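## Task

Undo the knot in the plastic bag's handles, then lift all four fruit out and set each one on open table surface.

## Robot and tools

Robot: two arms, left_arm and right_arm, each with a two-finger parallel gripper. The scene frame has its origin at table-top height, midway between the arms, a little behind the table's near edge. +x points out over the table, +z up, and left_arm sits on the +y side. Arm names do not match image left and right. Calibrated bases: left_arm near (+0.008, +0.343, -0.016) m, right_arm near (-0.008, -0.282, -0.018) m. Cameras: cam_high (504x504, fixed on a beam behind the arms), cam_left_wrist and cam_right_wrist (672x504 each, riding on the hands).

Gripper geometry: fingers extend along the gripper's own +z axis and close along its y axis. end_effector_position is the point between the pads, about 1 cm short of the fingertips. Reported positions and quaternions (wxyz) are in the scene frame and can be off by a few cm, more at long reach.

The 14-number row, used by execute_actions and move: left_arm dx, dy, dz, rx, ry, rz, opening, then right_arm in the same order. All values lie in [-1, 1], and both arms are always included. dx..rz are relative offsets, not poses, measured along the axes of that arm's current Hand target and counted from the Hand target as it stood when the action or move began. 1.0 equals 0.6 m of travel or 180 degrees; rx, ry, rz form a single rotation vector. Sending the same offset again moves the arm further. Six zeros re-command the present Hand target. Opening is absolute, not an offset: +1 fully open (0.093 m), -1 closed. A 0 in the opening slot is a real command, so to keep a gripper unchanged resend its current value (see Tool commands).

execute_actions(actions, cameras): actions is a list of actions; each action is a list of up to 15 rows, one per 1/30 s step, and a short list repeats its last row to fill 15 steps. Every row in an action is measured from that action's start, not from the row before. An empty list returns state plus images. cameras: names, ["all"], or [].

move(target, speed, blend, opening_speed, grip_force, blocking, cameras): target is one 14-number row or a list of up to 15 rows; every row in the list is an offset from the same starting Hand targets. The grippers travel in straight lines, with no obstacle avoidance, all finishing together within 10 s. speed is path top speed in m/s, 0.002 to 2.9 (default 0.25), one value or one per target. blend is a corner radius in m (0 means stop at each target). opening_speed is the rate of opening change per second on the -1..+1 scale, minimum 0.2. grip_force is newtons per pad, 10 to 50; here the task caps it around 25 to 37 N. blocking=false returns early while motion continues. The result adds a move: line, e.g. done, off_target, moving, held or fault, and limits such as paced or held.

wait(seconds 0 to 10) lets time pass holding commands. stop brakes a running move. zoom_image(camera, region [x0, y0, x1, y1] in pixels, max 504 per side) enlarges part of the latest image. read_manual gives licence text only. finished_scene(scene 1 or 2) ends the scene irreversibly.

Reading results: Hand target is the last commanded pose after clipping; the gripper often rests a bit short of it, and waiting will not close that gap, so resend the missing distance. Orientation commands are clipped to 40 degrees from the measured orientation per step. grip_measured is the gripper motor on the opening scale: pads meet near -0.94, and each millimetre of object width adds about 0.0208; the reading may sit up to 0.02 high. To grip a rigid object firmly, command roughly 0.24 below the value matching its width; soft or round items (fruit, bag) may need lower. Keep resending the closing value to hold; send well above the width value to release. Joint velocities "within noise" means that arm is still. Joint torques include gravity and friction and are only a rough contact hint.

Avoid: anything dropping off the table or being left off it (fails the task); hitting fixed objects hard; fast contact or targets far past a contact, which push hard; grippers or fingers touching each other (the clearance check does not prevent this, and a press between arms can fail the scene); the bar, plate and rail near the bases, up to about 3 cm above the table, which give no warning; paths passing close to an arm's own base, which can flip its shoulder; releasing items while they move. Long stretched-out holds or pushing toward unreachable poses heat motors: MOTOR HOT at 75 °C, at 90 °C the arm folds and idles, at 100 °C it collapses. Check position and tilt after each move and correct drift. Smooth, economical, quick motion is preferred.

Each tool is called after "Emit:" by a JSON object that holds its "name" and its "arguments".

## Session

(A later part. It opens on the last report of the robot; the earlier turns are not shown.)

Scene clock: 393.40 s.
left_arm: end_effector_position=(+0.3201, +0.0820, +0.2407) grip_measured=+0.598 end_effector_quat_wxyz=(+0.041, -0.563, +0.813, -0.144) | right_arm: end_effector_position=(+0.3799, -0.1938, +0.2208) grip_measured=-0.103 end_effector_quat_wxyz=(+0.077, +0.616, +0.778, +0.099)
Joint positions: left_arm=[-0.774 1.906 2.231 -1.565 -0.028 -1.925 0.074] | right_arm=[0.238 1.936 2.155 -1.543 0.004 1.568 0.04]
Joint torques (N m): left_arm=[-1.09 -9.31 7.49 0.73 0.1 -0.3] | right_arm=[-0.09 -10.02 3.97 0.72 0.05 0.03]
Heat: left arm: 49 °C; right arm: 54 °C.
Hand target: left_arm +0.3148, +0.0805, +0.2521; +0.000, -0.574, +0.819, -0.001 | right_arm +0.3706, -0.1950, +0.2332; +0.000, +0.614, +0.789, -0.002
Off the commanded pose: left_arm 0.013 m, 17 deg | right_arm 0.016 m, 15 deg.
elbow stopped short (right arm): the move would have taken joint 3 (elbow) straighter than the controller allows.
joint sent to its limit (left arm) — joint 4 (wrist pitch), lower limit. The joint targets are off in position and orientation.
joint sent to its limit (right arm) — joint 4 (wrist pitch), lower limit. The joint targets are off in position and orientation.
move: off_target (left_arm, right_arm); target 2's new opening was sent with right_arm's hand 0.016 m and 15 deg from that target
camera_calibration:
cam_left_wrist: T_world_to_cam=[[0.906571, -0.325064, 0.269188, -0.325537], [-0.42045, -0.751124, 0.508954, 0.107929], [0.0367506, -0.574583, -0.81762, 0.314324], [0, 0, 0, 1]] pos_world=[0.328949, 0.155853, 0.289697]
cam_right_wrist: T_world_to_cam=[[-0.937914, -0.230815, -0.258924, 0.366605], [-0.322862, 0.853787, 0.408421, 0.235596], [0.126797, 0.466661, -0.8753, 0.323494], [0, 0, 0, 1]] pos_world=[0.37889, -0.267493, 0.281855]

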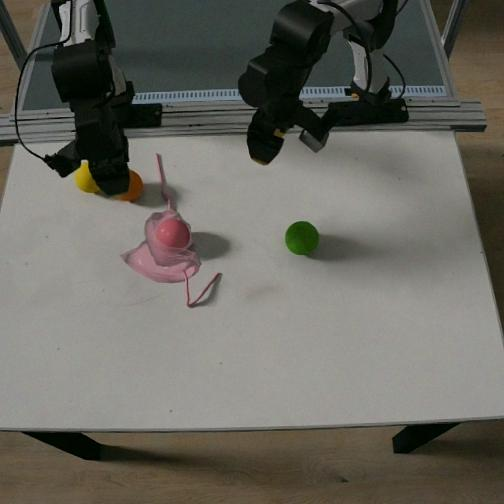

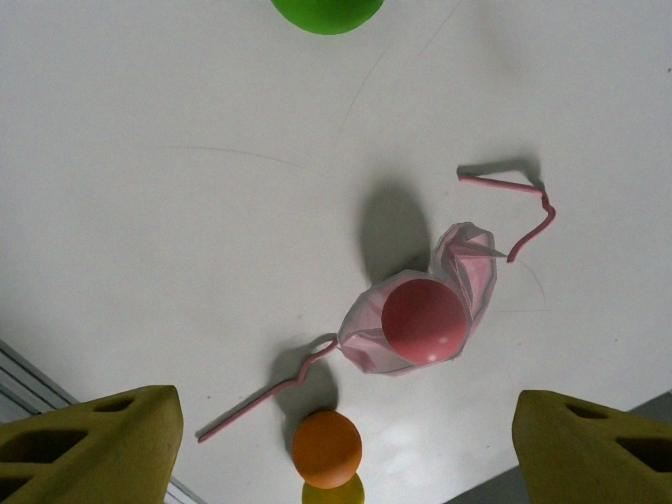

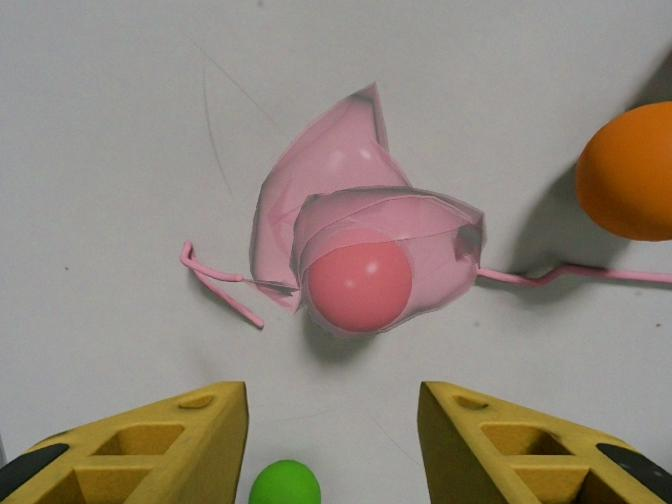

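Emit:
{"name": "move", "arguments": {"target": [[0,0,0,0,0,0,0.6,0.1,-0.203,0.05,0,0,-0.533,-0.1],[0,0,0,0,0,0,0.6,0.1,-0.203,0.38,0,0,-0.533,-0.1]], "speed": 0.2, "cameras": ["cam_right_wrist","cam_left_wrist"]}}

Scene clock: 400.53 s.
left_arm: end_effector_position=(+0.3201, +0.0820, +0.2407) grip_measured=+0.598 end_effector_quat_wxyz=(+0.041, -0.563, +0.813, -0.144) | right_arm: end_effector_position=(+0.2338, -0.1652, +0.0067) grip_measured=-0.103 end_effector_quat_wxyz=(-0.006, -0.169, +0.986, +0.007)
Joint positions: left_arm=[-0.774 1.906 2.231 -1.565 -0.028 -1.925 0.074] | right_arm=[0.451 1.669 0.974 -0.889 -0.012 0.103 0.04]
Joint torques (N m): left_arm=[-1.2 -9.29 7.56 0.76 0.1 -0.3] | right_arm=[-0.18 -4.62 4.63 0.48 0.12 0.02]
Heat: left arm: 49 °C; right arm: 53 °C.
Hand target: left_arm +0.3148, +0.0805, +0.2521; +0.000, -0.574, +0.819, -0.001 | right_arm +0.2376, -0.1672, +0.0054; -0.001, -0.174, +0.985, -0.001
Off the commanded pose: left_arm 0.013 m, 17 deg | right_arm 0.004 m, 1 deg.
joint sent to its limit (left arm) — joint 4 (wrist pitch), lower limit. The joint targets are off in position and orientation.
move: off_target (left_arm)
camera_calibration:
cam_left_wrist: T_world_to_cam=[[0.906571, -0.325064, 0.269188, -0.325537], [-0.42045, -0.751124, 0.508954, 0.107929], [0.0367506, -0.574583, -0.81762, 0.314324], [0, 0, 0, 1]] pos_world=[0.328949, 0.155853, 0.289697]
cam_right_wrist: T_world_to_cam=[[0.342197, -0.939225, -0.027524, -0.23709], [-0.843516, -0.319968, 0.431395, 0.179083], [-0.413984, -0.124405, -0.901743, 0.17024], [0, 0, 0, 1]] pos_world=[0.302667, -0.144201, 0.0697313]
Images, in order (width x height): cam_left_wrist 672x504, cam_right_wrist 672x504.

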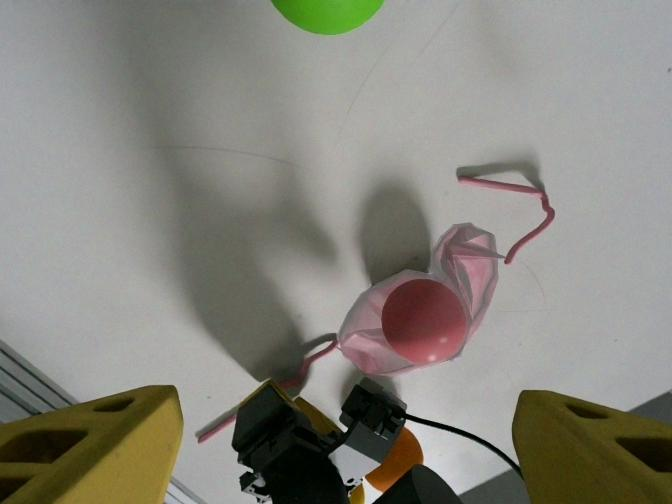

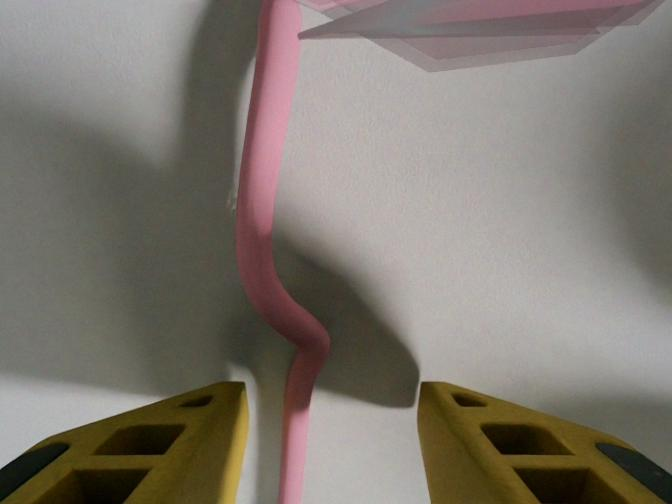

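Emit:
{"name": "move", "arguments": {"target": [-0.178,0.242,0,0,0,0,0.6,0,0,0,0,0,0,-1], "opening_speed": 0.8}}

Emit:
{"name": "move", "arguments": {"target": [[0,0,0,0,0,0,0.6,0,0,-0.25,0,0,0,-1],[0,0,0,0,0,0,0.6,-0.24,0.21,-0.28,0,0,0,-1]], "speed": 0.12, "cameras": ["all"]}}

Emit:
{"name": "zoom_image", "arguments": {"camera": "cam_high", "region": [90, 150, 290, 330]}}

Scene clock: 402.40 s.
left_arm: end_effector_position=(+0.2199, +0.2292, +0.2498) grip_measured=+0.598 end_effector_quat_wxyz=(+0.067, -0.577, +0.802, -0.135) | right_arm: end_effector_position=(+0.2338, -0.1652, +0.0067) grip_measured=-0.915 end_effector_quat_wxyz=(-0.006, -0.169, +0.986, +0.007)
Joint positions: left_arm=[-0.578 1.261 1.598 -1.571 -0.024 -1.765 0.074] | right_arm=[0.451 1.669 0.974 -0.889 -0.012 0.102 0.001]
Joint torques (N m): left_arm=[-0.02 -3.23 5.03 0.84 0.16 0.22] | right_arm=[-0.38 -4.64 4.48 0.51 0.11 0.04]
Heat: left arm: 49 °C; right arm: 52 °C.
Hand target: left_arm +0.2144, +0.2303, +0.2519; +0.000, -0.575, +0.818, -0.001 | right_arm +0.2375, -0.1672, +0.0054; -0.001, -0.175, +0.985, -0.001
Off the commanded pose: left_arm 0.006 m, 17 deg | right_arm 0.004 m, 1 deg.
joint sent to its limit (left arm) — joint 4 (wrist pitch), lower limit. The joint targets are off in orientation, not in position.
move: off_target (left_arm)

Scene clock: 407.13 s.
left_arm: end_effector_position=(+0.2199, +0.2292, +0.2498) grip_measured=+0.598 end_effector_quat_wxyz=(+0.067, -0.577, +0.803, -0.135) | right_arm: end_effector_position=(+0.3287, +0.0001, +0.1722) grip_measured=-0.915 end_effector_quat_wxyz=(+0.072, -0.177, +0.980, +0.049)
Joint positions: left_arm=[-0.578 1.261 1.598 -1.571 -0.024 -1.765 0.074] | right_arm=[0.703 2.16 2.297 -1.543 -0.011 0.337 0.001]
Joint torques (N m): left_arm=[-0.1 -3.17 5.01 0.85 0.17 0.19] | right_arm=[0.34 -7.53 6.52 0.58 0.14 0.21]
Heat: left arm: 47 °C; right arm: 52 °C.
Hand target: left_arm +0.2144, +0.2303, +0.2519; +0.000, -0.575, +0.818, -0.001 | right_arm +0.3297, +0.0011, +0.1728; -0.001, -0.175, +0.985, -0.001
Off the commanded pose: left_arm 0.006 m, 17 deg | right_arm 0.002 m, 10 deg.
joint sent to its limit (left arm) — joint 4 (wrist pitch), lower limit. The joint targets are off in orientation, not in position.
joint sent to its limit (right arm) — joint 4 (wrist pitch), lower limit. The joint targets are off in position and orientation.
move: off_target (left_arm, right_arm)
camera_calibration:
cam_left_wrist: T_world_to_cam=[[0.911623, -0.29749, 0.283624, -0.200381], [-0.402135, -0.788286, 0.465717, 0.187071], [0.0850311, -0.538614, -0.838251, 0.396249], [0, 0, 0, 1]] pos_world=[0.224206, 0.301279, 0.301867]
cam_right_wrist: T_world_to_cam=[[0.364846, -0.927687, -0.0792753, -0.10839], [-0.887029, -0.372204, 0.273211, 0.282213], [-0.282961, -0.0293607, -0.958682, 0.3461], [0, 0, 0, 1]] pos_world=[0.387809, 0.0146503, 0.246103]

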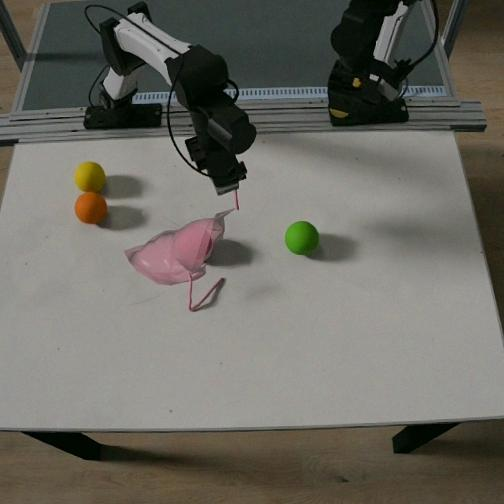

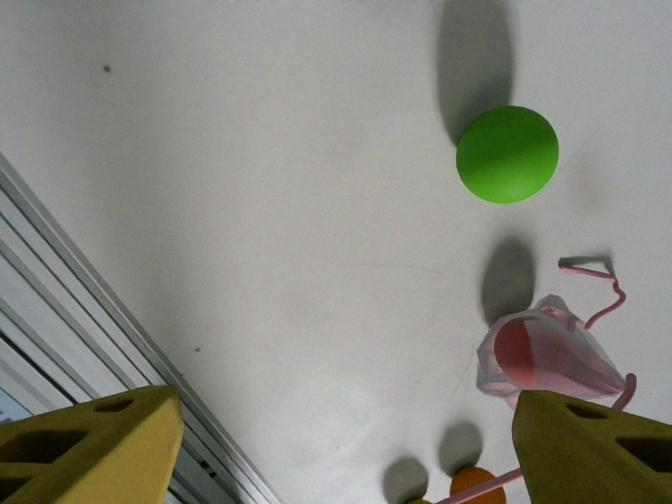

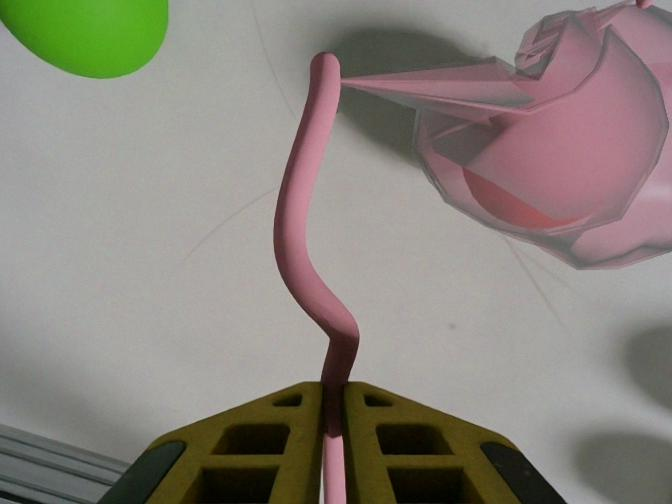

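Scaled by 2.520 from the camera's 504x504 image, which has a finer 720x720 frame.

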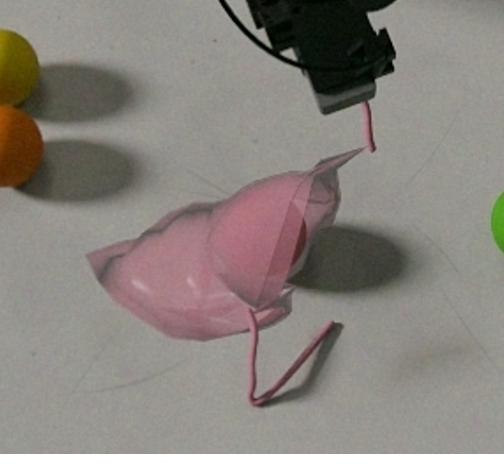

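Emit:
{"name": "move", "arguments": {"target": [0,0,0,0,0,0,0.6,-0.054,0.051,0.24,0,0,0,-1], "speed": 0.12}}

Emit:
{"name": "move", "arguments": {"target": [0,0,0,0,0,0,0.6,0,0,0,0,0,0,-0.3], "opening_speed": 0.8}}

Emit:
{"name": "move", "arguments": {"target": [[0,0,0,0,0,0,0.6,0,0,-0.3,0,0,0,-0.3],[0,0,0,0,0,0,0.6,0.15,-0.35,-0.33,0,0,0,0.65]]}}

Emit:
{"name": "move", "arguments": {"target": [0.178,-0.2,0,0,0,0,0.75,0,0,0,0,0,0,0.65], "cameras": ["all"]}}

Emit:
{"name": "zoom_image", "arguments": {"camera": "cam_high", "region": [90, 150, 290, 330]}}

Scene clock: 409.43 s.
left_arm: end_effector_position=(+0.2199, +0.2292, +0.2498) grip_measured=+0.598 end_effector_quat_wxyz=(+0.067, -0.577, +0.803, -0.135) | right_arm: end_effector_position=(+0.3460, +0.0351, +0.0294) grip_measured=-0.915 end_effector_quat_wxyz=(-0.011, -0.176, +0.984, +0.002)
Joint positions: left_arm=[-0.578 1.261 1.598 -1.571 -0.024 -1.765 0.074] | right_arm=[0.735 2.49 2.299 -1.404 -0.011 0.373 0.001]
Joint torques (N m): left_arm=[-0.01 -3.23 5.04 0.84 0.18 0.18] | right_arm=[0.5 -9.46 6.84 0.33 0.11 0.21]
Heat: left arm: 47 °C; right arm: 51 °C.
Hand target: left_arm +0.2144, +0.2303, +0.2519; +0.000, -0.575, +0.818, -0.001 | right_arm +0.3494, +0.0406, +0.0287; -0.001, -0.174, +0.985, -0.001
Off the commanded pose: left_arm 0.006 m, 17 deg | right_arm 0.007 m, 1 deg.
joint sent to its limit (left arm) — joint 4 (wrist pitch), lower limit. The joint targets are off in orientation, not in position.
move: off_target (left_arm)

Scene clock: 410.83 s.
left_arm: end_effector_position=(+0.2199, +0.2292, +0.2498) grip_measured=+0.598 end_effector_quat_wxyz=(+0.067, -0.577, +0.803, -0.135) | right_arm: end_effector_position=(+0.3460, +0.0351, +0.0294) grip_measured=-0.303 end_effector_quat_wxyz=(-0.011, -0.176, +0.984, +0.002)
Joint positions: left_arm=[-0.578 1.261 1.598 -1.571 -0.024 -1.765 0.074] | right_arm=[0.735 2.49 2.299 -1.404 -0.011 0.374 0.031]
Joint torques (N m): left_arm=[0.01 -3.26 4.93 0.83 0.16 0.17] | right_arm=[0.7 -9.57 6.86 0.4 0.1 0.23]
Heat: left arm: 47 °C; right arm: 52 °C.
Hand target: left_arm +0.2144, +0.2303, +0.2519; +0.000, -0.575, +0.818, -0.001 | right_arm +0.3494, +0.0406, +0.0287; -0.001, -0.174, +0.985, -0.001
Off the commanded pose: left_arm 0.006 m, 17 deg | right_arm 0.006 m, 1 deg.
joint sent to its limit (left arm) — joint 4 (wrist pitch), lower limit. The joint targets are off in orientation, not in position.
move: off_target (left_arm)

Scene clock: 414.77 s.
left_arm: end_effector_position=(+0.2199, +0.2292, +0.2498) grip_measured=+0.598 end_effector_quat_wxyz=(+0.067, -0.577, +0.803, -0.135) | right_arm: end_effector_position=(+0.3466, -0.1856, +0.2162) grip_measured=+0.647 end_effector_quat_wxyz=(+0.102, -0.163, +0.981, +0.019)
Joint positions: left_arm=[-0.578 1.261 1.598 -1.571 -0.024 -1.765 0.074] | right_arm=[0.273 1.838 2.012 -1.543 -0.01 -0.063 0.076]
Joint torques (N m): left_arm=[-0.01 -3.3 5 0.85 0.16 0.19] | right_arm=[0.68 -9.29 4.3 0.67 0.14 0.01]
Heat: left arm: 46 °C; right arm: 52 °C.
Hand target: left_arm +0.2144, +0.2303, +0.2519; +0.000, -0.575, +0.818, -0.001 | right_arm +0.3373, -0.1871, +0.2273; -0.001, -0.174, +0.985, -0.001
Off the commanded pose: left_arm 0.006 m, 17 deg | right_arm 0.015 m, 12 deg.
joint sent to its limit (left arm) — joint 4 (wrist pitch), lower limit. The joint targets are off in orientation, not in position.
joint sent to its limit (right arm) — joint 4 (wrist pitch), lower limit. The joint targets are off in position and orientation.
move: off_target (left_arm, right_arm); target 2's new opening was sent with right_arm's hand 0.015 m and 12 deg from that target

Scene clock: 416.27 s.
left_arm: end_effector_position=(+0.2937, +0.0907, +0.2395) grip_measured=+0.748 end_effector_quat_wxyz=(+0.031, -0.563, +0.816, -0.129) | right_arm: end_effector_position=(+0.3466, -0.1856, +0.2162) grip_measured=+0.647 end_effector_quat_wxyz=(+0.102, -0.163, +0.981, +0.019)
Joint positions: left_arm=[-0.802 1.824 2.124 -1.576 -0.024 -1.951 0.081] | right_arm=[0.273 1.838 2.012 -1.543 -0.01 -0.063 0.076]
Joint torques (N m): left_arm=[-0.99 -8.96 7.56 0.77 0.07 -0.28] | right_arm=[0.64 -9.28 4.18 0.69 0.12 0.03]
Heat: left arm: 45 °C; right arm: 52 °C.
Hand target: left_arm +0.2910, +0.0891, +0.2521; +0.000, -0.574, +0.819, -0.001 | right_arm +0.3373, -0.1871, +0.2273; -0.001, -0.174, +0.985, -0.001
Off the commanded pose: left_arm 0.013 m, 15 deg | right_arm 0.015 m, 12 deg.
joint sent to its limit (left arm) — joint 4 (wrist pitch), lower limit. The joint targets are off in position and orientation.
joint sent to its limit (right arm) — joint 4 (wrist pitch), lower limit. The joint targets are off in position and orientation.
move: off_target (left_arm, right_arm)
camera_calibration:
cam_left_wrist: T_world_to_cam=[[0.913701, -0.3329, 0.233082, -0.291268], [-0.406338, -0.757214, 0.511386, 0.0997203], [0.00625228, -0.561965, -0.827138, 0.329434], [0, 0, 0, 1]] pos_world=[0.304593, 0.163677, 0.289381]
cam_right_wrist: T_world_to_cam=[[0.33403, -0.942488, -0.0118804, -0.290266], [-0.91695, -0.327846, 0.227421, 0.245415], [-0.218236, -0.0650717, -0.973724, 0.362031], [0, 0, 0, 1]] pos_world=[0.400999, -0.169556, 0.293257]

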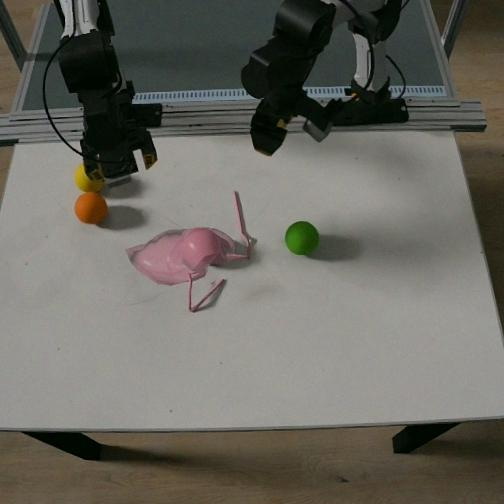

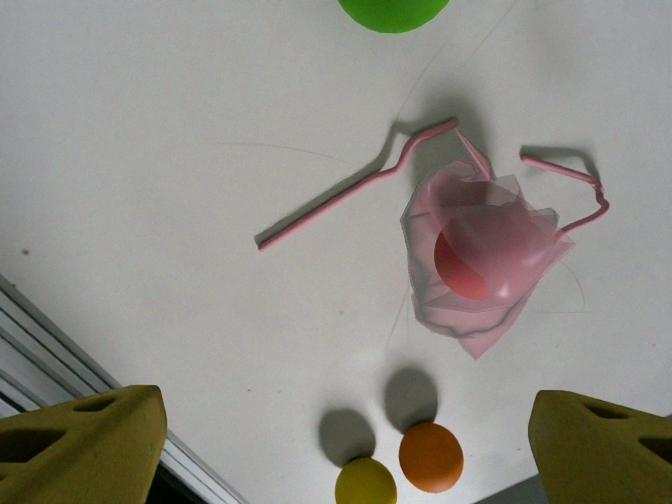

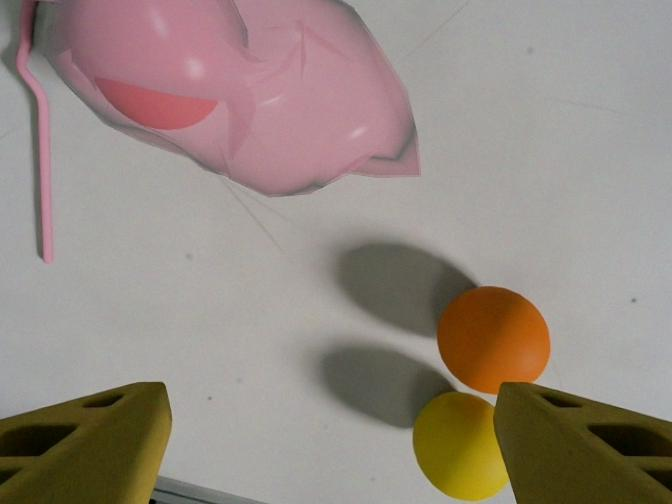

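Scaled by 2.520 from the camera's 504x504 image, which has a finer 720x720 frame.

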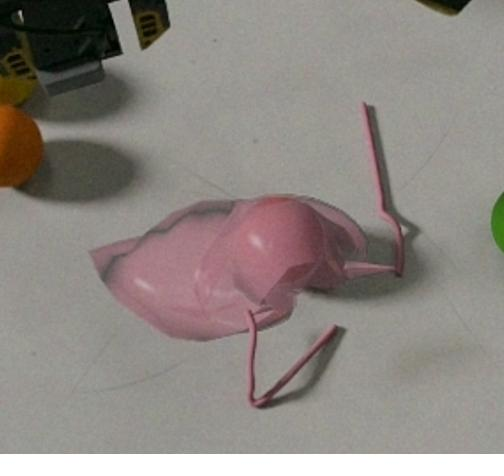

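Emit:
{"name": "move", "arguments": {"target": [[-0.15,0.22,0,0,0,0,0.75,-0.178,0.147,0.08,0,0,0.04,0.75],[-0.15,0.22,0,0,0,0,0.75,-0.178,0.147,0.31,0,0,0.04,0.75]], "speed": 0.14}}

Emit:
{"name": "move", "arguments": {"target": [0,0,0,0,0,0,0.6,0,0,0,0,0,0,0], "opening_speed": 0.6}}

Emit:
{"name": "move", "arguments": {"target": [[0,0,0,0,0,0,0.6,0.03,0,-0.06,0,0,0,0],[0,0,0,0,0,0,0.6,0.2,0,-0.06,0,0,0,0]], "speed": 0.1, "cameras": ["all"]}}

Scene clock: 419.83 s.
left_arm: end_effector_position=(+0.2018, +0.2169, +0.2489) grip_measured=+0.748 end_effector_quat_wxyz=(+0.055, -0.576, +0.803, -0.142) | right_arm: end_effector_position=(+0.4052, -0.0699, +0.0462) grip_measured=+0.747 end_effector_quat_wxyz=(-0.001, -0.117, +0.993, +0.000)
Joint positions: left_arm=[-0.667 1.228 1.57 -1.576 -0.024 -1.852 0.081] | right_arm=[0.485 2.404 2.213 -1.388 0.005 0.243 0.081]
Joint torques (N m): left_arm=[-0.02 -3.21 5.07 0.89 0.14 0.2] | right_arm=[-0.14 -9.21 5 0.48 0 0.25]
Heat: left arm: 45 °C; right arm: 51 °C.
Hand target: left_arm +0.1975, +0.2186, +0.2519; +0.000, -0.575, +0.818, -0.001 | right_arm +0.4071, -0.0680, +0.0409; -0.001, -0.112, +0.994, -0.001
Off the commanded pose: left_arm 0.005 m, 18 deg | right_arm 0.006 m, 1 deg.
joint sent to its limit (left arm) — joint 4 (wrist pitch), lower limit. The joint targets are off in orientation, not in position.
move: off_target (left_arm)

Scene clock: 421.60 s.
left_arm: end_effector_position=(+0.2018, +0.2169, +0.2489) grip_measured=+0.602 end_effector_quat_wxyz=(+0.055, -0.576, +0.803, -0.142) | right_arm: end_effector_position=(+0.4052, -0.0699, +0.0462) grip_measured=+0.003 end_effector_quat_wxyz=(-0.001, -0.117, +0.993, +0.000)
Joint positions: left_arm=[-0.667 1.228 1.57 -1.576 -0.024 -1.852 0.074] | right_arm=[0.485 2.404 2.213 -1.388 0.005 0.243 0.045]
Joint torques (N m): left_arm=[-0.03 -3.29 4.96 0.86 0.15 0.16] | right_arm=[0.01 -9.24 4.89 0.49 -0.02 0.24]
Heat: left arm: 45 °C; right arm: 51 °C.
Hand target: left_arm +0.1975, +0.2186, +0.2519; +0.000, -0.574, +0.819, -0.001 | right_arm +0.4070, -0.0680, +0.0409; -0.001, -0.112, +0.994, -0.001
Off the commanded pose: left_arm 0.005 m, 18 deg | right_arm 0.006 m, 1 deg.
joint sent to its limit (left arm) — joint 4 (wrist pitch), lower limit. The joint targets are off in orientation, not in position.
move: off_target (left_arm)

Scene clock: 424.67 s.
left_arm: end_effector_position=(+0.2018, +0.2169, +0.2489) grip_measured=+0.602 end_effector_quat_wxyz=(+0.055, -0.576, +0.803, -0.142) | right_arm: end_effector_position=(+0.2906, -0.0976, +0.0647) grip_measured=+0.003 end_effector_quat_wxyz=(-0.021, -0.114, +0.993, -0.010)
Joint positions: left_arm=[-0.667 1.228 1.57 -1.576 -0.024 -1.852 0.074] | right_arm=[0.565 1.941 1.552 -1.235 0.005 0.328 0.045]
Joint torques (N m): left_arm=[0.05 -3.28 5 0.92 0.18 0.19] | right_arm=[0.5 -10.56 4.25 0.34 -0.03 0.27]
Motor temperatures (°C): left_arm=[24 44 42 29 24 25 28] | right_arm=[25 52 36 31 26 24 26]
Heat: left arm: 44 °C; right arm: 52 °C.
Hand target: left_arm +0.1975, +0.2186, +0.2519; +0.000, -0.574, +0.819, -0.001 | right_arm +0.2902, -0.0947, +0.0771; -0.001, -0.112, +0.994, -0.001
Off the commanded pose: left_arm 0.005 m, 18 deg | right_arm 0.013 m, 3 deg.
joint sent to its limit (left arm) — joint 4 (wrist pitch), lower limit. The joint targets are off in orientation, not in position.
move: off_target (left_arm, right_arm)
camera_calibration:
cam_left_wrist: T_world_to_cam=[[0.9133, -0.295895, 0.279875, -0.187023], [-0.401009, -0.773485, 0.490828, 0.1608], [0.0712454, -0.560506, -0.82508, 0.394661], [0, 0, 0, 1]] pos_world=[0.207172, 0.290247, 0.299045]
cam_right_wrist: T_world_to_cam=[[0.236138, -0.971712, 0.00369743, -0.165781], [-0.861768, -0.207659, 0.462853, 0.237909], [-0.448992, -0.112484, -0.886427, 0.26486], [0, 0, 0, 1]] pos_world=[0.36309, -0.0818946, 0.125275]

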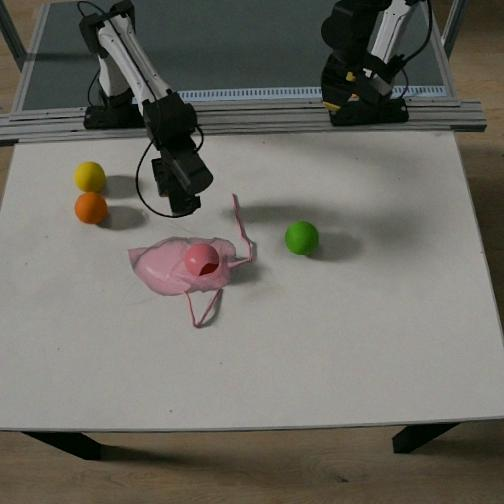

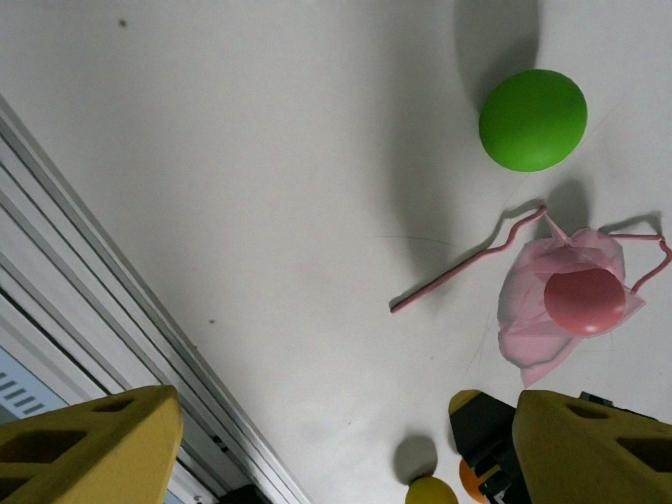

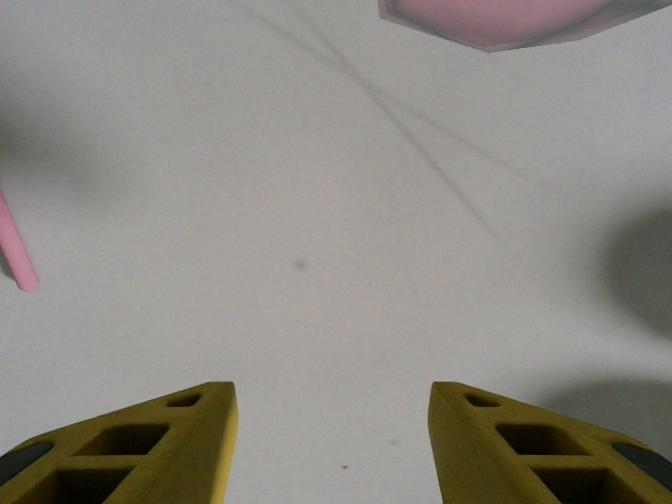

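Emit:
{"name": "move", "arguments": {"target": [0,0,0,0,0,0,0.6,-0.16,0.02,-0.2,0,0,0,0.75], "cameras": ["all"]}}

Emit:
{"name": "zoom_image", "arguments": {"camera": "cam_left_wrist", "region": [450, 180, 672, 400]}}

Scene clock: 426.33 s.
left_arm: end_effector_position=(+0.2018, +0.2169, +0.2489) grip_measured=+0.602 end_effector_quat_wxyz=(+0.055, -0.576, +0.803, -0.142) | right_arm: end_effector_position=(+0.3829, -0.0613, +0.1990) grip_measured=+0.747 end_effector_quat_wxyz=(+0.122, -0.104, +0.986, +0.053)
Joint positions: left_arm=[-0.667 1.228 1.57 -1.576 -0.024 -1.852 0.074] | right_arm=[0.526 2.143 2.366 -1.535 0.005 0.306 0.081]
Joint torques (N m): left_arm=[0.05 -3.29 4.92 0.86 0.14 0.19] | right_arm=[-0.31 -7.25 6.12 0.72 -0.03 -0.04]
Heat: left arm: 44 °C; right arm: 52 °C.
Hand target: left_arm +0.1975, +0.2186, +0.2519; +0.000, -0.574, +0.819, -0.001 | right_arm +0.3813, -0.0613, +0.1969; -0.001, -0.112, +0.994, -0.001
Off the commanded pose: left_arm 0.005 m, 18 deg | right_arm 0.003 m, 15 deg.
joint sent to its limit (left arm) — joint 4 (wrist pitch), lower limit. The joint targets are off in orientation, not in position.
joint sent to its limit (right arm) — joint 4 (wrist pitch), lower limit. The joint targets are off in position and orientation.
move: off_target (left_arm, right_arm)
camera_calibration:
cam_left_wrist: T_world_to_cam=[[0.9133, -0.295895, 0.279875, -0.187023], [-0.401009, -0.773485, 0.490828, 0.1608], [0.0712454, -0.560506, -0.82508, 0.394661], [0, 0, 0, 1]] pos_world=[0.207172, 0.290247, 0.299045]
cam_right_wrist: T_world_to_cam=[[0.230073, -0.969234, -0.0874729, -0.132226], [-0.953213, -0.242553, 0.180422, 0.351833], [-0.196088, 0.04187, -0.979692, 0.360486], [0, 0, 0, 1]] pos_world=[0.43648, -0.0579136, 0.27812]

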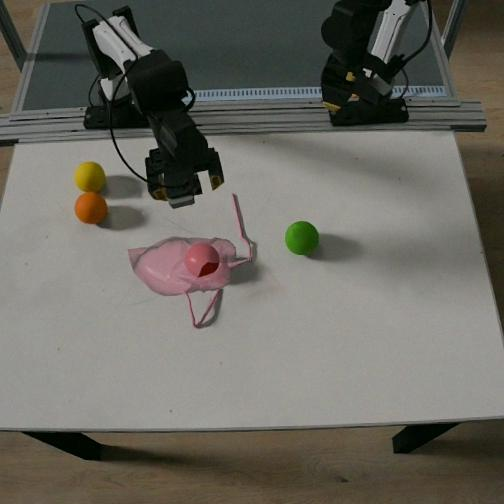

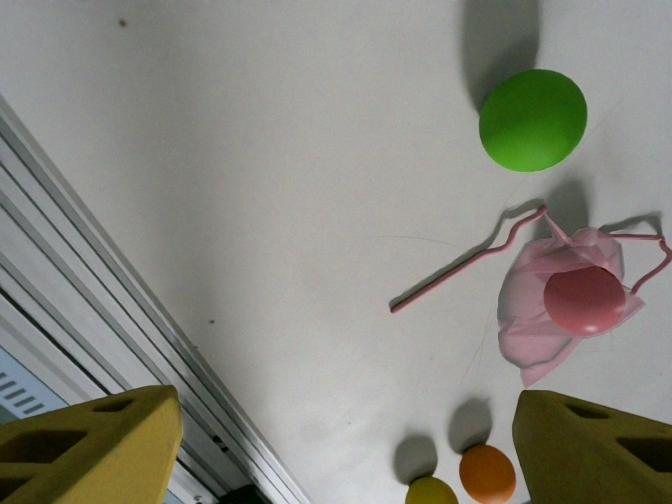

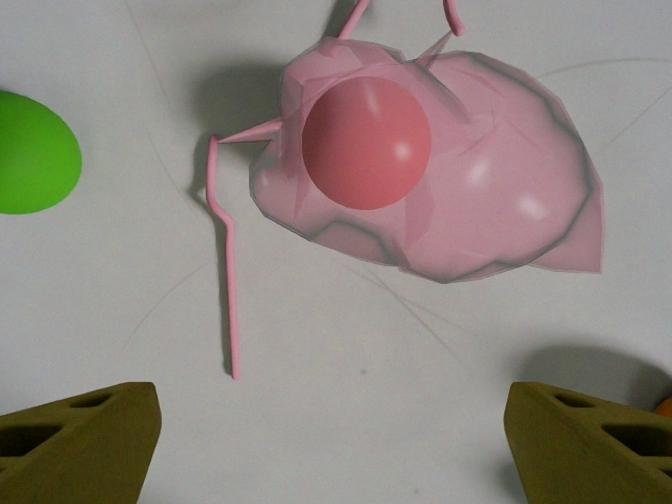

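Scaled by 2.270 from the camera's 672x504 image, which has a finer 960x720 frame.

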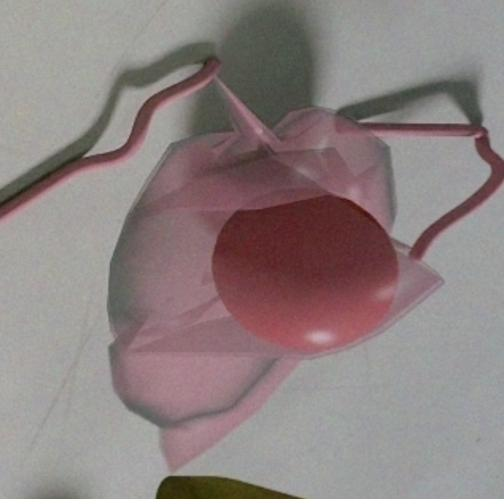

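Emit:
{"name": "zoom_image", "arguments": {"camera": "cam_right_wrist", "region": [240, 20, 480, 260]}}

Emit:
{"name": "zoom_image", "arguments": {"camera": "cam_high", "region": [150, 210, 270, 330]}}

Scaled by 2.100 from the camera's 672x504 image, which has a finer 960x720 frame.

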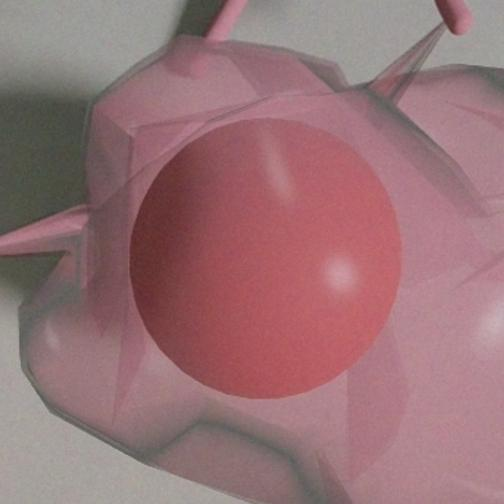

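Scaled by 4.200 from the camera's 504x504 image, which has a finer 720x720 frame.

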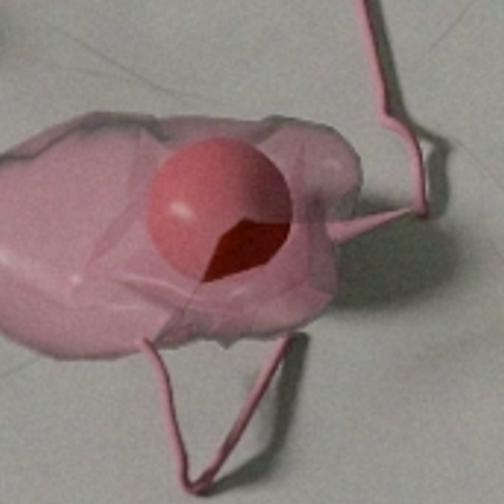

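Emit:
{"name": "move", "arguments": {"target": [[0,0,0,0,0,0,0.6,-0.135,0,0.06,0,0,-0.12,0.75],[0,0,0,0,0,0,0.6,-0.135,0,0.258,0,0,-0.12,0.75]], "speed": 0.14}}

Emit:
{"name": "move", "arguments": {"target": [0,0,0,0,0,0,0.6,0,0,0,0,0,0,0], "opening_speed": 0.6}}

Emit:
{"name": "move", "arguments": {"target": [[0,0,0,0,0,0,0.6,0,0,-0.12,0,0,0,0],[0,0,0,0,0,0,0.6,0.03,0.14,-0.12,0,0,0,0]], "speed": 0.1, "cameras": ["all"]}}

Scene clock: 430.63 s.
left_arm: end_effector_position=(+0.2018, +0.2169, +0.2489) grip_measured=+0.602 end_effector_quat_wxyz=(+0.055, -0.576, +0.803, -0.142) | right_arm: end_effector_position=(+0.4616, -0.0426, +0.0446) grip_measured=+0.747 end_effector_quat_wxyz=(+0.059, -0.290, +0.955, +0.011)
Joint positions: left_arm=[-0.667 1.228 1.57 -1.576 -0.024 -1.852 0.074] | right_arm=[0.482 2.725 2.805 -1.539 0.005 -0.117 0.081]
Joint torques (N m): left_arm=[0.01 -3.19 4.97 0.91 0.19 0.18] | right_arm=[-0.47 -10.36 6.23 0.42 -0.09 -0.01]
Heat: left arm: 43 °C; right arm: 51 °C.
Hand target: left_arm +0.1975, +0.2186, +0.2519; +0.000, -0.574, +0.819, -0.001 | right_arm +0.4600, -0.0436, +0.0419; -0.001, -0.296, +0.955, -0.001
Off the commanded pose: left_arm 0.005 m, 18 deg | right_arm 0.003 m, 7 deg.
joint sent to its limit (left arm) — joint 4 (wrist pitch), lower limit. The joint targets are off in orientation, not in position.
joint sent to its limit (right arm) — joint 4 (wrist pitch), lower limit. The joint targets are off in position and orientation.
move: off_target (left_arm, right_arm)

Scene clock: 432.40 s.
left_arm: end_effector_position=(+0.2018, +0.2169, +0.2489) grip_measured=+0.602 end_effector_quat_wxyz=(+0.055, -0.576, +0.803, -0.142) | right_arm: end_effector_position=(+0.4615, -0.0426, +0.0446) grip_measured=+0.003 end_effector_quat_wxyz=(+0.058, -0.290, +0.955, +0.011)
Joint positions: left_arm=[-0.667 1.228 1.57 -1.576 -0.024 -1.852 0.074] | right_arm=[0.482 2.725 2.805 -1.539 0.005 -0.117 0.045]
Joint torques (N m): left_arm=[0.2 -3.26 4.92 0.91 0.15 0.18] | right_arm=[-0.4 -10.37 6.2 0.38 -0.08 0.03]
Heat: left arm: 43 °C; right arm: 51 °C.
Hand target: left_arm +0.1975, +0.2186, +0.2519; +0.000, -0.574, +0.819, -0.001 | right_arm +0.4599, -0.0436, +0.0419; -0.001, -0.296, +0.955, -0.001
Off the commanded pose: left_arm 0.005 m, 18 deg | right_arm 0.003 m, 7 deg.
joint sent to its limit (left arm) — joint 4 (wrist pitch), lower limit. The joint targets are off in orientation, not in position.
joint sent to its limit (right arm) — joint 4 (wrist pitch), lower limit. The joint targets are off in position and orientation.
move: off_target (left_arm, right_arm)

Scene clock: 435.73 s.
left_arm: end_effector_position=(+0.2018, +0.2169, +0.2489) grip_measured=+0.602 end_effector_quat_wxyz=(+0.055, -0.576, +0.803, -0.142) | right_arm: end_effector_position=(+0.4040, +0.0170, +0.0844) grip_measured=+0.003 end_effector_quat_wxyz=(+0.062, -0.299, +0.952, +0.021)
Joint positions: left_arm=[-0.667 1.228 1.57 -1.576 -0.024 -1.852 0.074] | right_arm=[0.638 2.568 2.661 -1.539 0.005 0.021 0.045]
Joint torques (N m): left_arm=[0.08 -3.22 4.97 0.89 0.16 0.19] | right_arm=[0.51 -15.9 4.23 0.45 -0.05 0.22]
Heat: left arm: 43 °C; right arm: 53 °C.
Hand target: left_arm +0.1975, +0.2186, +0.2519; +0.000, -0.574, +0.819, -0.001 | right_arm +0.3976, +0.0156, +0.1139; -0.001, -0.296, +0.955, -0.001
Off the commanded pose: left_arm 0.005 m, 18 deg | right_arm 0.030 m, 8 deg.
joint sent to its limit (left arm) — joint 4 (wrist pitch), lower limit. The joint targets are off in orientation, not in position.
joint sent to its limit (right arm) — joint 4 (wrist pitch), lower limit. The joint targets are off in position and orientation.
move: off_target (left_arm, right_arm)
camera_calibration:
cam_left_wrist: T_world_to_cam=[[0.9133, -0.295895, 0.279875, -0.187023], [-0.401009, -0.773485, 0.490828, 0.1608], [0.0712454, -0.560506, -0.82508, 0.394661], [0, 0, 0, 1]] pos_world=[0.207172, 0.290247, 0.299045]
cam_right_wrist: T_world_to_cam=[[0.580956, -0.813853, -0.0115273, -0.222031], [-0.774171, -0.556891, 0.300885, 0.334487], [-0.251296, -0.165877, -0.953591, 0.27279], [0, 0, 0, 1]] pos_world=[0.456492, 0.0508215, 0.156929]

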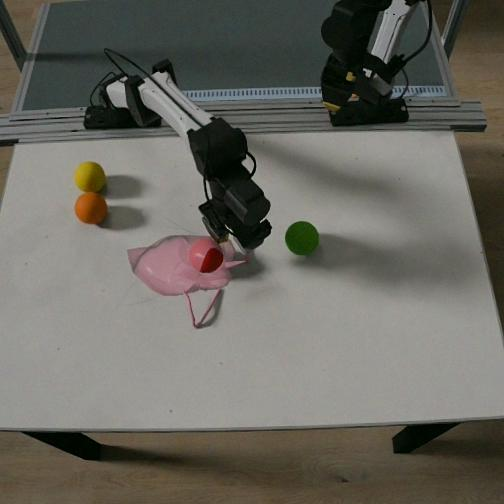

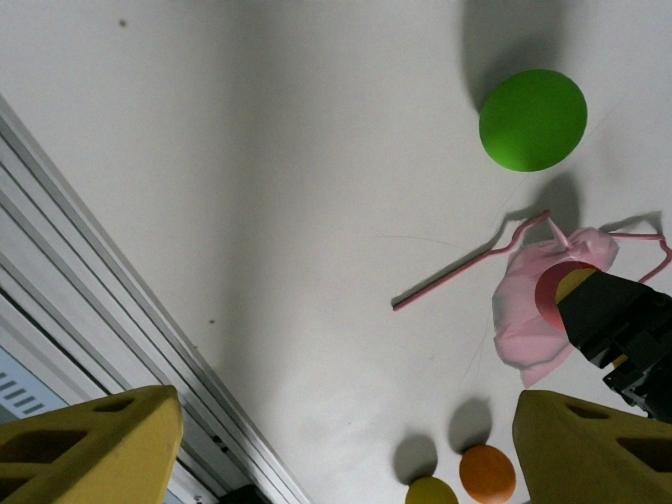

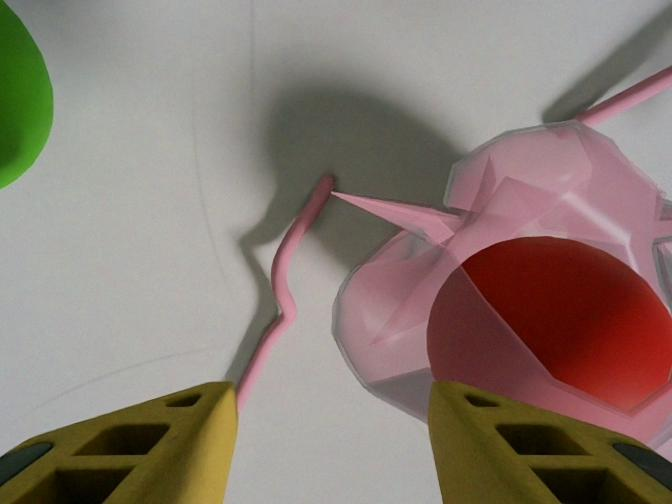

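Emit:
{"name": "move", "arguments": {"target": [[0,0,0,0,0,0,0.6,0,0,-0.08,0,0,0,0.75],[0,0,0,0,0,0,0.6,-0.007,-0.128,-0.05,0,0,0.283,0.75],[0,0,0,0,0,0,0.6,-0.007,-0.128,0.132,0,0,0.283,0.75]], "speed": 0.14}}

Emit:
{"name": "move", "arguments": {"target": [0,0,0,0,0,0,0.6,0,0,0,0,0,0,0], "opening_speed": 0.6}}

Emit:
{"name": "move", "arguments": {"target": [0,0,0,0,0,0,0.6,0,0,-0.15,0,0,0,0], "speed": 0.1, "cameras": ["all"]}}

Scene clock: 442.53 s.
left_arm: end_effector_position=(+0.2018, +0.2169, +0.2489) grip_measured=+0.602 end_effector_quat_wxyz=(+0.055, -0.576, +0.803, -0.142) | right_arm: end_effector_position=(+0.4445, -0.0453, +0.0346) grip_measured=+0.747 end_effector_quat_wxyz=(+0.020, +0.136, +0.990, +0.012)
Joint positions: left_arm=[-0.667 1.228 1.57 -1.576 -0.024 -1.852 0.074] | right_arm=[0.494 2.689 2.699 -1.541 0.01 0.759 0.081]
Joint torques (N m): left_arm=[-0.01 -3.23 5.03 0.87 0.18 0.2] | right_arm=[-0.64 -10.45 6.64 0.23 -0.03 0.27]
Motor temperatures (°C): left_arm=[24 42 41 29 24 25 28] | right_arm=[25 55 37 31 26 24 26]
Heat: left arm: 42 °C; right arm: 55 °C.
Hand target: left_arm +0.1975, +0.2186, +0.2519; +0.000, -0.574, +0.819, -0.001 | right_arm +0.4444, -0.0455, +0.0348; -0.001, +0.143, +0.990, -0.001
Off the commanded pose: left_arm 0.005 m, 18 deg | right_arm 0.000 m, 3 deg.
joint sent to its limit (left arm) — joint 4 (wrist pitch), lower limit. The joint targets are off in orientation, not in position.
joint sent to its limit (right arm) — joint 4 (wrist pitch), lower limit. The joint targets are off in position, not in orientation.
move: off_target (left_arm, right_arm)

Scene clock: 444.30 s.
left_arm: end_effector_position=(+0.2018, +0.2169, +0.2489) grip_measured=+0.602 end_effector_quat_wxyz=(+0.055, -0.576, +0.803, -0.142) | right_arm: end_effector_position=(+0.4445, -0.0453, +0.0346) grip_measured=+0.395 end_effector_quat_wxyz=(+0.020, +0.136, +0.990, +0.012)
Joint positions: left_arm=[-0.667 1.228 1.57 -1.576 -0.024 -1.852 0.074] | right_arm=[0.494 2.689 2.699 -1.541 0.01 0.759 0.064]
Joint torques (N m): left_arm=[0.02 -3.28 4.98 0.89 0.17 0.19] | right_arm=[-0.54 -10.52 6.76 0.21 -0.02 0.23]
Motor temperatures (°C): left_arm=[24 42 41 29 24 25 28] | right_arm=[25 55 37 31 26 24 26]
Heat: left arm: 42 °C; right arm: 55 °C.
Hand target: left_arm +0.1975, +0.2186, +0.2519; +0.000, -0.574, +0.819, -0.001 | right_arm +0.4444, -0.0455, +0.0348; -0.001, +0.143, +0.990, -0.001
Off the commanded pose: left_arm 0.005 m, 18 deg | right_arm 0.000 m, 3 deg.
joint sent to its limit (left arm) — joint 4 (wrist pitch), lower limit. The joint targets are off in orientation, not in position.
joint sent to its limit (right arm) — joint 4 (wrist pitch), lower limit. The joint targets are off in position, not in orientation.
move: off_target (left_arm, right_arm)

Scene clock: 445.87 s.
left_arm: end_effector_position=(+0.2018, +0.2169, +0.2489) grip_measured=+0.602 end_effector_quat_wxyz=(+0.055, -0.576, +0.803, -0.142) | right_arm: end_effector_position=(+0.4479, -0.0438, +0.0945) grip_measured=+0.395 end_effector_quat_wxyz=(+0.069, +0.136, +0.987, +0.047)
Joint positions: left_arm=[-0.667 1.228 1.57 -1.576 -0.024 -1.852 0.074] | right_arm=[0.494 2.568 2.699 -1.541 0.01 0.759 0.064]
Joint torques (N m): left_arm=[-0.02 -3.22 4.94 0.88 0.16 0.22] | right_arm=[-0.28 -15.25 5.22 0.51 -0.03 0.21]
Motor temperatures (°C): left_arm=[24 41 41 29 24 25 28] | right_arm=[25 56 37 31 26 24 26]
Heat: left arm: 41 °C; right arm: 56 °C.
Hand target: left_arm +0.1975, +0.2186, +0.2519; +0.000, -0.574, +0.819, -0.001 | right_arm +0.4446, -0.0452, +0.1248; -0.001, +0.143, +0.990, -0.001
Off the commanded pose: left_arm 0.005 m, 18 deg | right_arm 0.031 m, 10 deg.
joint sent to its limit (left arm) — joint 4 (wrist pitch), lower limit. The joint targets are off in orientation, not in position.
joint sent to its limit (right arm) — joint 4 (wrist pitch), lower limit. The joint targets are off in position and orientation.
move: off_target (left_arm, right_arm)
camera_calibration:
cam_left_wrist: T_world_to_cam=[[0.9133, -0.295895, 0.279875, -0.187023], [-0.401009, -0.773485, 0.490828, 0.1608], [0.0712454, -0.560506, -0.82508, 0.394661], [0, 0, 0, 1]] pos_world=[0.207172, 0.290247, 0.299045]
cam_right_wrist: T_world_to_cam=[[-0.251945, -0.960191, -0.120651, 0.0800708], [-0.930301, 0.205965, 0.30351, 0.434726], [-0.266578, 0.188709, -0.945159, 0.30491], [0, 0, 0, 1]] pos_world=[0.505881, -0.0701945, 0.165905]

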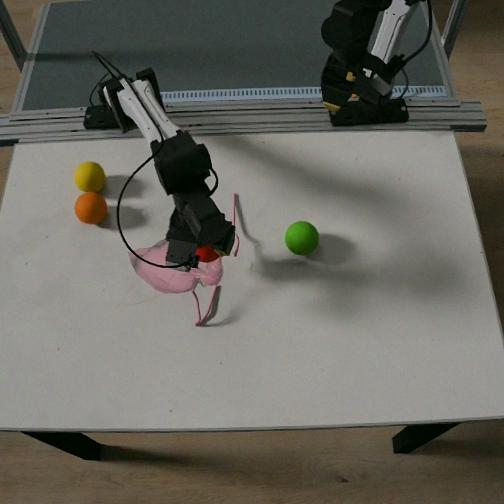

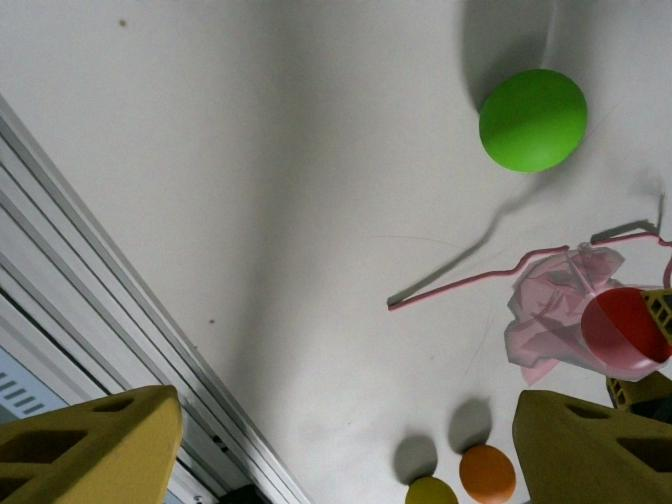

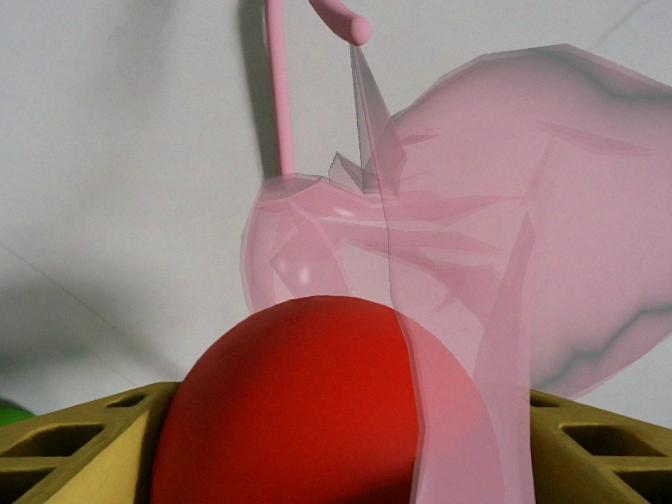

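Emit:
{"name": "move", "arguments": {"target": [[0,0,0,0,0,0,0.6,0.237,0.13,0.02,0,0,0,0],[0,0,0,0,0,0,0.6,0.237,0.13,0.135,0,0,0,0]], "speed": 0.12, "cameras": ["all"]}}

Scene clock: 449.07 s.
left_arm: end_effector_position=(+0.2018, +0.2169, +0.2489) grip_measured=+0.602 end_effector_quat_wxyz=(+0.055, -0.576, +0.803, -0.142) | right_arm: end_effector_position=(+0.3290, +0.0670, +0.0489) grip_measured=+0.395 end_effector_quat_wxyz=(+0.002, +0.137, +0.991, -0.003)
Joint positions: left_arm=[-0.667 1.228 1.57 -1.576 -0.024 -1.852 0.074] | right_arm=[0.815 2.562 2.511 -1.53 0.01 1.081 0.064]
Joint torques (N m): left_arm=[0.08 -3.15 4.94 0.87 0.14 0.17] | right_arm=[-0.35 -9.92 4.97 0.45 -0.09 0.25]
Motor temperatures (°C): left_arm=[24 41 41 29 24 25 28] | right_arm=[25 56 36 31 26 24 26]
Heat: left arm: 41 °C; right arm: 56 °C.
Hand target: left_arm +0.1975, +0.2186, +0.2519; +0.000, -0.574, +0.819, -0.001 | right_arm +0.3301, +0.0696, +0.0437; -0.001, +0.143, +0.990, -0.001
Off the commanded pose: left_arm 0.005 m, 18 deg | right_arm 0.006 m, 1 deg.
joint sent to its limit (left arm) — joint 4 (wrist pitch), lower limit. The joint targets are off in orientation, not in position.
move: off_target (left_arm)
camera_calibration:
cam_left_wrist: T_world_to_cam=[[0.9133, -0.295895, 0.279875, -0.187023], [-0.401009, -0.773485, 0.490828, 0.1608], [0.0712454, -0.560506, -0.82508, 0.394661], [0, 0, 0, 1]] pos_world=[0.207172, 0.290247, 0.299045]
cam_right_wrist: T_world_to_cam=[[-0.261928, -0.965076, -0.00472466, 0.14893], [-0.876992, 0.235972, 0.418572, 0.289848], [-0.402839, 0.113779, -0.908171, 0.257333], [0, 0, 0, 1]] pos_world=[0.396867, 0.0460538, 0.113084]

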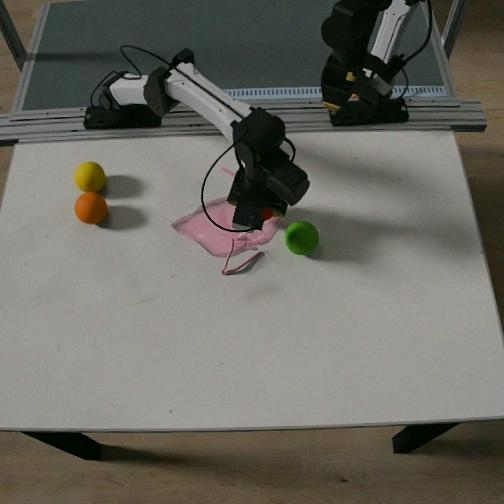

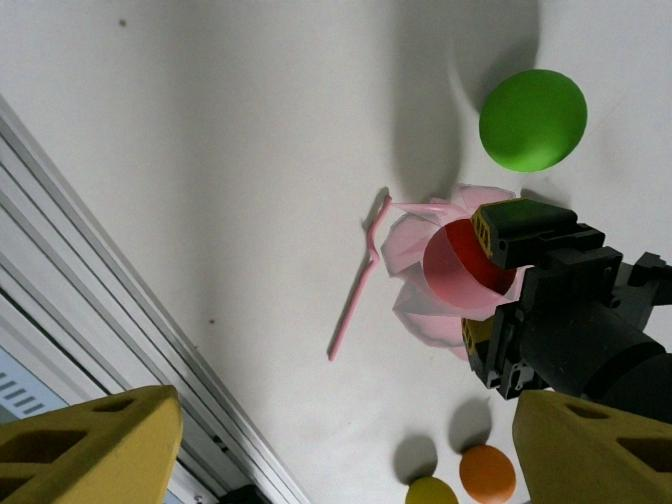

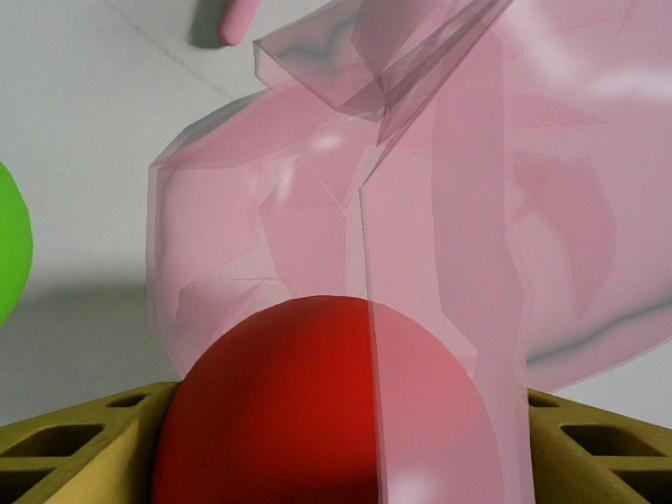

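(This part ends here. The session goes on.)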